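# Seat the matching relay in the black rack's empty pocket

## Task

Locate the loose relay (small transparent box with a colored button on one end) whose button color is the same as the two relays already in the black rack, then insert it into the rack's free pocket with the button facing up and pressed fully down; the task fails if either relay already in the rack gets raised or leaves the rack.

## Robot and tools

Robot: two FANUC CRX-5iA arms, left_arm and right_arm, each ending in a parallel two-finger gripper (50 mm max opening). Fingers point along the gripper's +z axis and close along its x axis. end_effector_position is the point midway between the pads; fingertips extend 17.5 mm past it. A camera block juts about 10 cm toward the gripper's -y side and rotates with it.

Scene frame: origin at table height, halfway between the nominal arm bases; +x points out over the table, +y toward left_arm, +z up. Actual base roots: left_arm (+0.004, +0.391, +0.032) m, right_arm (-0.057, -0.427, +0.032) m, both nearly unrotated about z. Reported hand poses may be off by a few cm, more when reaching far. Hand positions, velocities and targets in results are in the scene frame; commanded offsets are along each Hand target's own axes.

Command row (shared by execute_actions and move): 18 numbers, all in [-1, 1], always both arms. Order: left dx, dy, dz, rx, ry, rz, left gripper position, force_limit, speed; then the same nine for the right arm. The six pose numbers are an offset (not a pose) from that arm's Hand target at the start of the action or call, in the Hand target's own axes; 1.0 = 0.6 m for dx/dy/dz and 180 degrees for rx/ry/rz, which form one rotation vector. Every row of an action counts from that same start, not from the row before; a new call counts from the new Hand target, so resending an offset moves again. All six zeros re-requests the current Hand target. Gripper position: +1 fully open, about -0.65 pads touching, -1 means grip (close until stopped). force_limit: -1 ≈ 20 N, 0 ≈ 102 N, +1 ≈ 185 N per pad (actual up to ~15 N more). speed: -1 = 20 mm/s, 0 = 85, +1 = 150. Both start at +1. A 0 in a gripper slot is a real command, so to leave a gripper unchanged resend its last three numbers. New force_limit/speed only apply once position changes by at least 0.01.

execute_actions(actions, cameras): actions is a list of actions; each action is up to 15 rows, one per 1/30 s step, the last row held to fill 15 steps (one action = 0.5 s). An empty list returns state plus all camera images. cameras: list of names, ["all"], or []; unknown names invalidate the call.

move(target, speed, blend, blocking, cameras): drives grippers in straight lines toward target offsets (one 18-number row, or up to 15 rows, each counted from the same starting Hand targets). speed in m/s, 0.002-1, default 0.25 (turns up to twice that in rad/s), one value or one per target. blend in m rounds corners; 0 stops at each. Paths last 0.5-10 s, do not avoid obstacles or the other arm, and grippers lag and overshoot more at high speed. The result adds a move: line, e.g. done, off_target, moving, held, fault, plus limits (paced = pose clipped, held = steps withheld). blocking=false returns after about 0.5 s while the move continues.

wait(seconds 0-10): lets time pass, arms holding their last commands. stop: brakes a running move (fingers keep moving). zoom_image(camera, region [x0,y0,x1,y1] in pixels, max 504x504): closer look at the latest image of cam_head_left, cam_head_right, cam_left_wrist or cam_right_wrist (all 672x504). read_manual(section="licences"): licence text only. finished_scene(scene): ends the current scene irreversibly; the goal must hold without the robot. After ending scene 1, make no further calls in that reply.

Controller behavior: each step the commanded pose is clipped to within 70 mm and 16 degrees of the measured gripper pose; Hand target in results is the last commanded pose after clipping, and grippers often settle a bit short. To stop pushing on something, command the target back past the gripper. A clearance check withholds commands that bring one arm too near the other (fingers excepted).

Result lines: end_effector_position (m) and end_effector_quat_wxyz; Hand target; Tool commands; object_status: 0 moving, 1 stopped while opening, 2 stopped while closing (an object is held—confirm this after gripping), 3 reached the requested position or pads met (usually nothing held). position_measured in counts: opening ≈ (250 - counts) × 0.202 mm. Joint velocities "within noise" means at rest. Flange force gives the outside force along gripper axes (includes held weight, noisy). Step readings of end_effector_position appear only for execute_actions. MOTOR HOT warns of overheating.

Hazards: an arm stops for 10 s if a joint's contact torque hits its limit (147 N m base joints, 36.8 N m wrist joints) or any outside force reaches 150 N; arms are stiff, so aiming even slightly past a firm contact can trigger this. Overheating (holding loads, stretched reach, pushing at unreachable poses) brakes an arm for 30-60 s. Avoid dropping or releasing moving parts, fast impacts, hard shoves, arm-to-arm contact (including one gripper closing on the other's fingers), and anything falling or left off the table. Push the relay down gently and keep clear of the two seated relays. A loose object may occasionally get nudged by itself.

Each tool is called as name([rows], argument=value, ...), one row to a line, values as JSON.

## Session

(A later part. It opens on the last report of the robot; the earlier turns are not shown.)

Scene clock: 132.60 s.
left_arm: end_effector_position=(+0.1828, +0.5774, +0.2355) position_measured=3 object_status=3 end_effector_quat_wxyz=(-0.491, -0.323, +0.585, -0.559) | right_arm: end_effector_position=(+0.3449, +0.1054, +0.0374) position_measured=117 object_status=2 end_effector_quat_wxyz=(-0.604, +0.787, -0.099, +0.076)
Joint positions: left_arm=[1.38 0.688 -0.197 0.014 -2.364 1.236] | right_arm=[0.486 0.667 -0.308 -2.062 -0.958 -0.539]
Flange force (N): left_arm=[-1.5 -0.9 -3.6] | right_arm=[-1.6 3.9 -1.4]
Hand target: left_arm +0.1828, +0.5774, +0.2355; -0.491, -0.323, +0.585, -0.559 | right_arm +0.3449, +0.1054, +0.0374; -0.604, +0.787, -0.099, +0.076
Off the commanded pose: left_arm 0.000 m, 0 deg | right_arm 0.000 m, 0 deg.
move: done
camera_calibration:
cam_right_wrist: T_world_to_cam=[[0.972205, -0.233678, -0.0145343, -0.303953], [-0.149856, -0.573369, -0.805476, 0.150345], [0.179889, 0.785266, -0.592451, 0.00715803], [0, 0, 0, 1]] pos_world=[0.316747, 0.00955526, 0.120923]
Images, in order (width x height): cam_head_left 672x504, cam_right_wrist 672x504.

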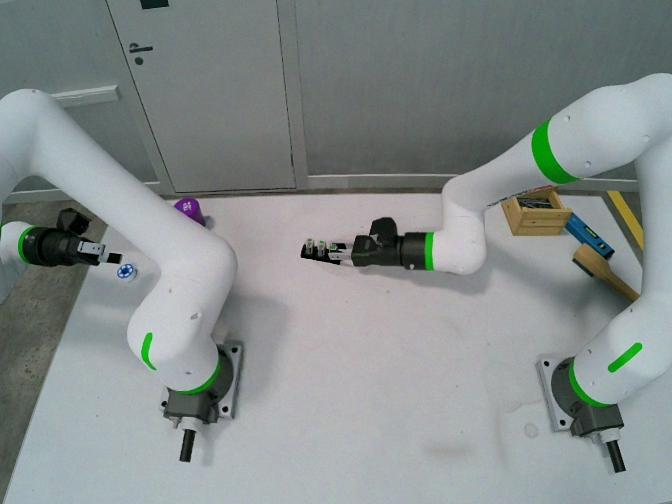

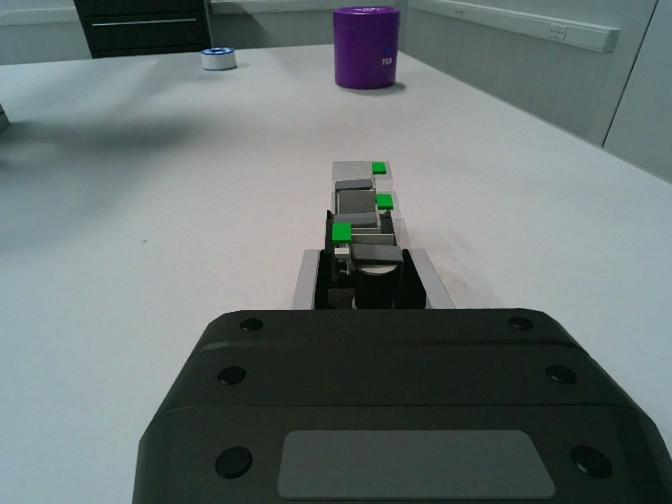

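move(target=[0,0,0,0,0,0,1,1,1,0.0003,0.0045,0.0026,0,0,0,-1,-0.6,-0.9], speed=0.01, cameras=["cam_head_left","cam_right_wrist"])

zoom_image(camera="cam_right_wrist", region=[290, 150, 430, 310])

zoom_image(camera="cam_head_left", region=[295, 230, 351, 272])

Scene clock: 136.53 s.
left_arm: end_effector_position=(+0.1828, +0.5774, +0.2355) position_measured=3 object_status=3 end_effector_quat_wxyz=(-0.491, -0.323, +0.585, -0.559) | right_arm: end_effector_position=(+0.3453, +0.1061, +0.0344) position_measured=117 object_status=2 end_effector_quat_wxyz=(-0.604, +0.787, -0.099, +0.076)
Joint positions: left_arm=[1.38 0.688 -0.197 0.014 -2.364 1.236] | right_arm=[0.486 0.676 -0.304 -2.066 -0.96 -0.533]
Flange force (N): left_arm=[-1.2 -1.7 -3.8] | right_arm=[-1.6 4.5 -1.4]
Hand target: left_arm +0.1828, +0.5774, +0.2355; -0.491, -0.323, +0.585, -0.559 | right_arm +0.3453, +0.1062, +0.0344; -0.604, +0.787, -0.099, +0.076
Off the commanded pose: left_arm 0.000 m, 0 deg | right_arm 0.000 m, 0 deg.
move: done
camera_calibration:
cam_right_wrist: T_world_to_cam=[[0.972205, -0.233678, -0.0145343, -0.304222], [-0.149856, -0.573369, -0.805476, 0.14839], [0.179889, 0.785266, -0.592451, 0.00475903], [0, 0, 0, 1]] pos_world=[0.317147, 0.0102553, 0.117923]
Images, in order (width x height): cam_head_left 672x504, cam_right_wrist 672x504.

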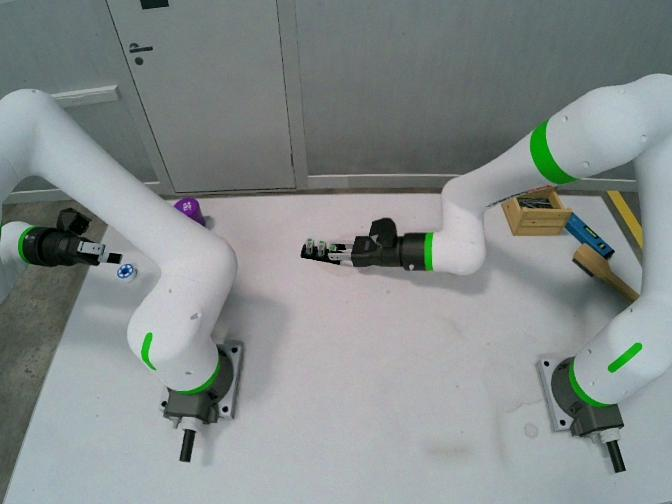

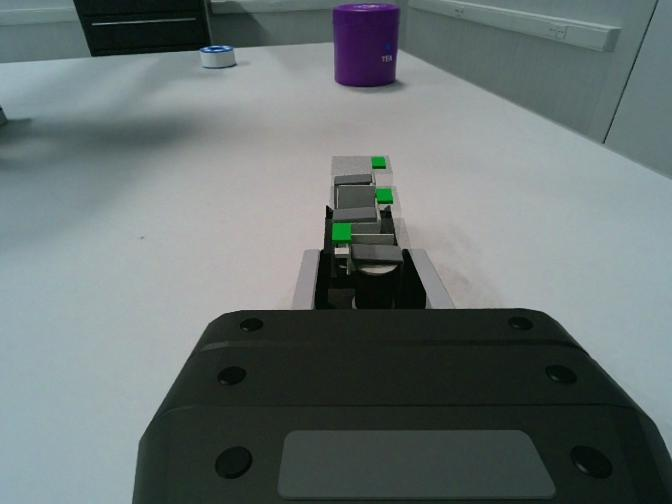

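Scaled by 3.150 from the camera's 672x504 image, which has a finer 960x720 frame.

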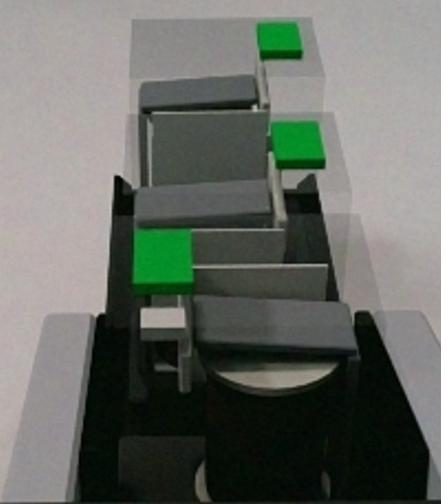

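Scaled by 9.000 from the camera's 672x504 image, which has a finer 960x720 frame.

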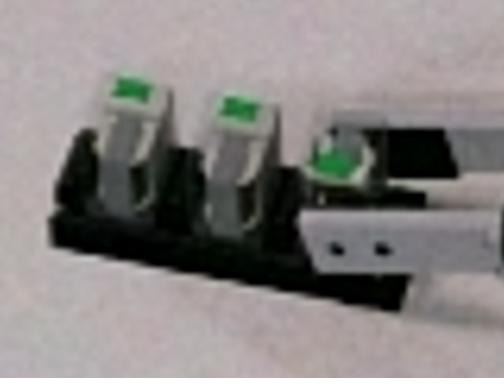

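move(target=[0,0,0,0,0,0,1,1,1,0,0.0048,0.0013,0,0,0,-1,-0.6,-0.9], speed=0.01)

move(target=[0,0,0,0,0,0,1,1,1,0,0.0024,0.0006,0,0,0,-1,-0.6,-0.9], speed=0.01, cameras=["cam_head_left","cam_right_wrist"])

zoom_image(camera="cam_right_wrist", region=[290, 140, 430, 310])

zoom_image(camera="cam_head_left", region=[295, 230, 351, 272])

Scene clock: 142.47 s.
left_arm: end_effector_position=(+0.1828, +0.5774, +0.2355) position_measured=3 object_status=3 end_effector_quat_wxyz=(-0.491, -0.323, +0.585, -0.559) | right_arm: end_effector_position=(+0.3453, +0.1062, +0.0315) position_measured=117 object_status=2 end_effector_quat_wxyz=(-0.604, +0.787, -0.099, +0.076)
Joint positions: left_arm=[1.38 0.688 -0.197 0.014 -2.364 1.236] | right_arm=[0.485 0.684 -0.303 -2.069 -0.964 -0.526]
Flange force (N): left_arm=[-1.2 -1.4 -2.5] | right_arm=[-1.8 3.7 -2.0]
Hand target: left_arm +0.1828, +0.5774, +0.2355; -0.491, -0.323, +0.585, -0.559 | right_arm +0.3453, +0.1062, +0.0314; -0.604, +0.787, -0.099, +0.076
Off the commanded pose: left_arm 0.000 m, 0 deg | right_arm 0.000 m, 0 deg.
move: done

Scene clock: 143.17 s.
left_arm: end_effector_position=(+0.1828, +0.5774, +0.2355) position_measured=3 object_status=3 end_effector_quat_wxyz=(-0.491, -0.323, +0.585, -0.559) | right_arm: end_effector_position=(+0.3453, +0.1062, +0.0300) position_measured=117 object_status=2 end_effector_quat_wxyz=(-0.604, +0.787, -0.099, +0.076)
Joint positions: left_arm=[1.38 0.688 -0.197 0.014 -2.364 1.236] | right_arm=[0.485 0.688 -0.302 -2.071 -0.966 -0.523]
Flange force (N): left_arm=[-1.4 -1.0 -3.8] | right_arm=[-1.7 -13.4 -11.3]
Hand target: left_arm +0.1828, +0.5774, +0.2355; -0.491, -0.323, +0.585, -0.559 | right_arm +0.3453, +0.1061, +0.0300; -0.604, +0.787, -0.099, +0.076
Off the commanded pose: left_arm 0.000 m, 0 deg | right_arm 0.000 m, 0 deg.
move: done
camera_calibration:
cam_right_wrist: T_world_to_cam=[[0.972218, -0.233629, -0.0145072, -0.304294], [-0.149781, -0.573273, -0.805558, 0.144831], [0.179885, 0.78535, -0.592339, 0.00213881], [0, 0, 0, 1]] pos_world=[0.317148, 0.0102563, 0.113523]
Images, in order (width x height): cam_head_left 672x504, cam_right_wrist 672x504.

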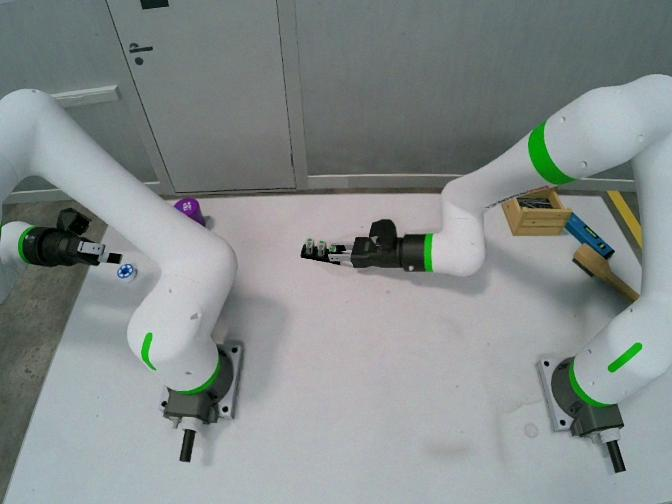

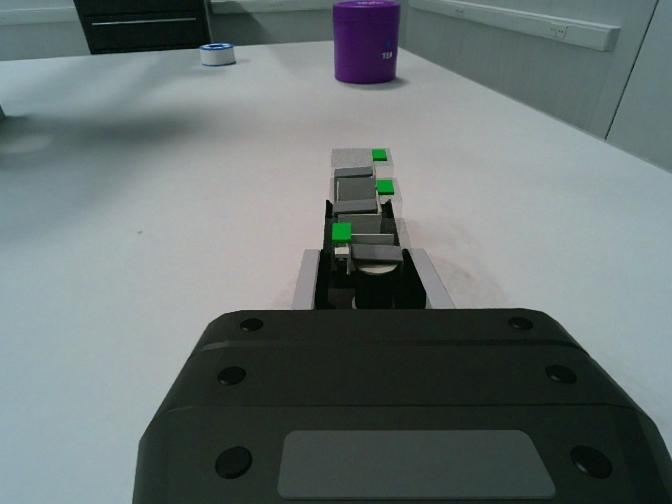

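Scaled by 2.965 from the camera's 672x504 image, which has a finer 960x720 frame.

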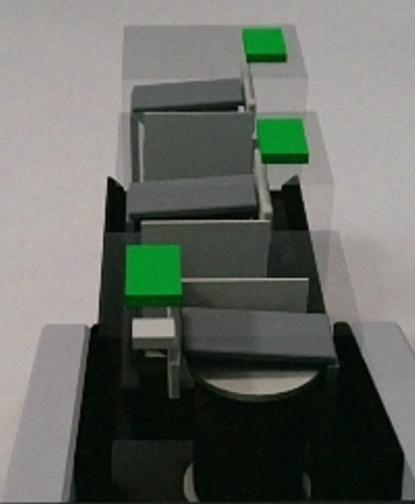

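Scaled by 9.000 from the camera's 672x504 image, which has a finer 960x720 frame.

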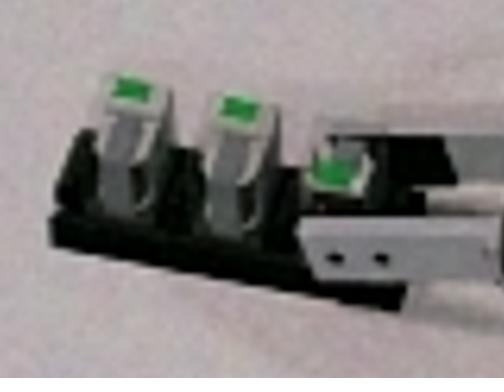

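move(target=[0,0,0,0,0,0,1,1,1,0,0.0019,0.0005,0,0,0,-1,-0.6,-0.9], speed=0.01)

Scene clock: 145.93 s.
left_arm: end_effector_position=(+0.1828, +0.5774, +0.2355) position_measured=3 object_status=3 end_effector_quat_wxyz=(-0.491, -0.323, +0.585, -0.559) | right_arm: end_effector_position=(+0.3453, +0.1062, +0.0289) position_measured=117 object_status=2 end_effector_quat_wxyz=(-0.604, +0.787, -0.099, +0.076)
Joint positions: left_arm=[1.38 0.688 -0.197 0.014 -2.364 1.236] | right_arm=[0.484 0.691 -0.301 -2.072 -0.967 -0.52]
Flange force (N): left_arm=[-1.3 -1.1 -2.8] | right_arm=[-3.8 -44.0 -26.1]
Hand target: left_arm +0.1828, +0.5774, +0.2355; -0.491, -0.323, +0.585, -0.559 | right_arm +0.3453, +0.1061, +0.0288; -0.604, +0.787, -0.099, +0.076
Off the commanded pose: left_arm 0.000 m, 0 deg | right_arm 0.000 m, 0 deg.
move: done

move([
  [0,0,0,0,0,0,1,1,1,0,-0.0015,-0.0003,0,0,0,-1,-0.6,-0.9],
  [0,0,0,0,0,0,1,1,1,0,-0.0015,-0.0003,0,0,0,0.5,-0.6,-1],
  [0,0,0,0,0,0,1,1,1,0,-0.02,-0.2,0,0,0,0.5,-0.6,-1],
], speed=0.08, cameras=["cam_head_left","cam_right_wrist"])

zoom_image(camera="cam_right_wrist", region=[290, 140, 430, 310])

zoom_image(camera="cam_head_left", region=[295, 230, 351, 272])

Scene clock: 152.57 s.
left_arm: end_effector_position=(+0.1828, +0.5774, +0.2355) position_measured=3 object_status=3 end_effector_quat_wxyz=(-0.491, -0.323, +0.585, -0.559) | right_arm: end_effector_position=(+0.3174, -0.0031, +0.0715) position_measured=78 object_status=3 end_effector_quat_wxyz=(-0.604, +0.787, -0.099, +0.076)
Joint positions: left_arm=[1.38 0.688 -0.197 0.014 -2.364 1.236] | right_arm=[0.294 0.483 -0.504 -1.884 -1.061 -0.575]
Flange force (N): left_arm=[-0.9 -1.4 -4.0] | right_arm=[-2.2 3.4 -1.4]
Hand target: left_arm +0.1828, +0.5774, +0.2355; -0.491, -0.323, +0.585, -0.559 | right_arm +0.3174, -0.0032, +0.0715; -0.604, +0.787, -0.099, +0.076
Off the commanded pose: left_arm 0.000 m, 0 deg | right_arm 0.000 m, 0 deg.
move: done
camera_calibration:
cam_right_wrist: T_world_to_cam=[[0.972205, -0.233678, -0.0145343, -0.302099], [-0.149856, -0.573369, -0.805476, 0.111423], [0.179889, 0.785266, -0.592451, 0.117587], [0, 0, 0, 1]] pos_world=[0.289247, -0.0990447, 0.155023]
Images, in order (width x height): cam_head_left 672x504, cam_right_wrist 672x504.

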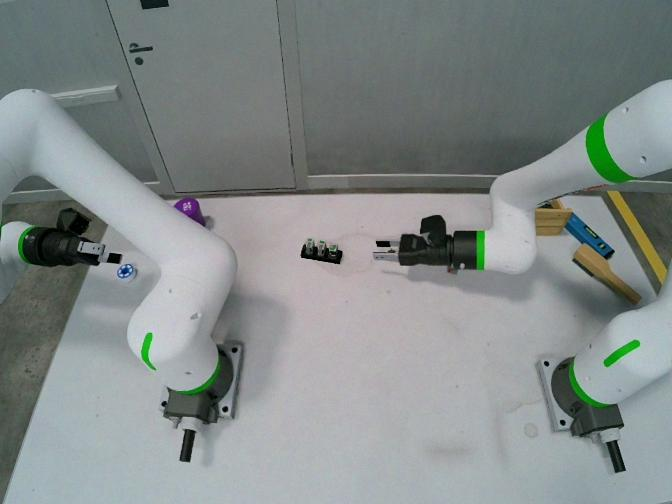

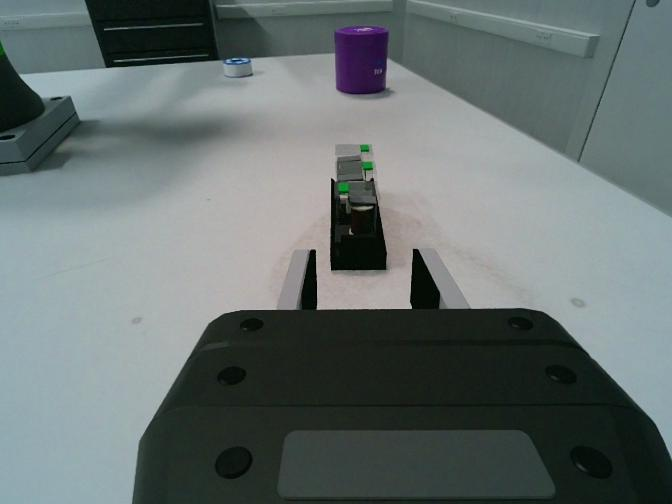

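Scaled by 2.965 from the camera's 672x504 image, which has a finer 960x720 frame.

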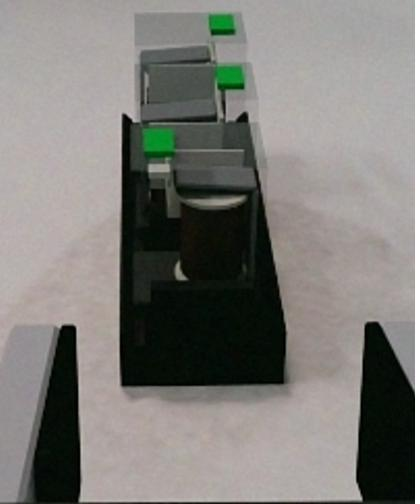

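Scaled by 9.000 from the camera's 672x504 image, which has a finer 960x720 frame.

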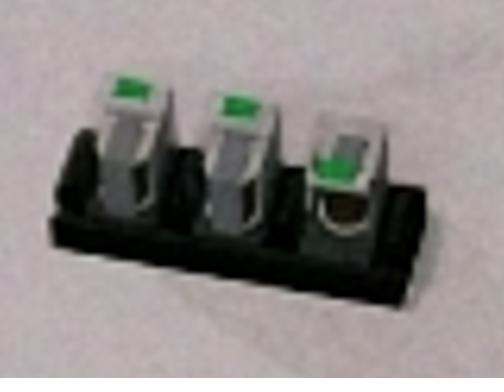

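finished_scene(scene=2)

The scene is finished: the task was done.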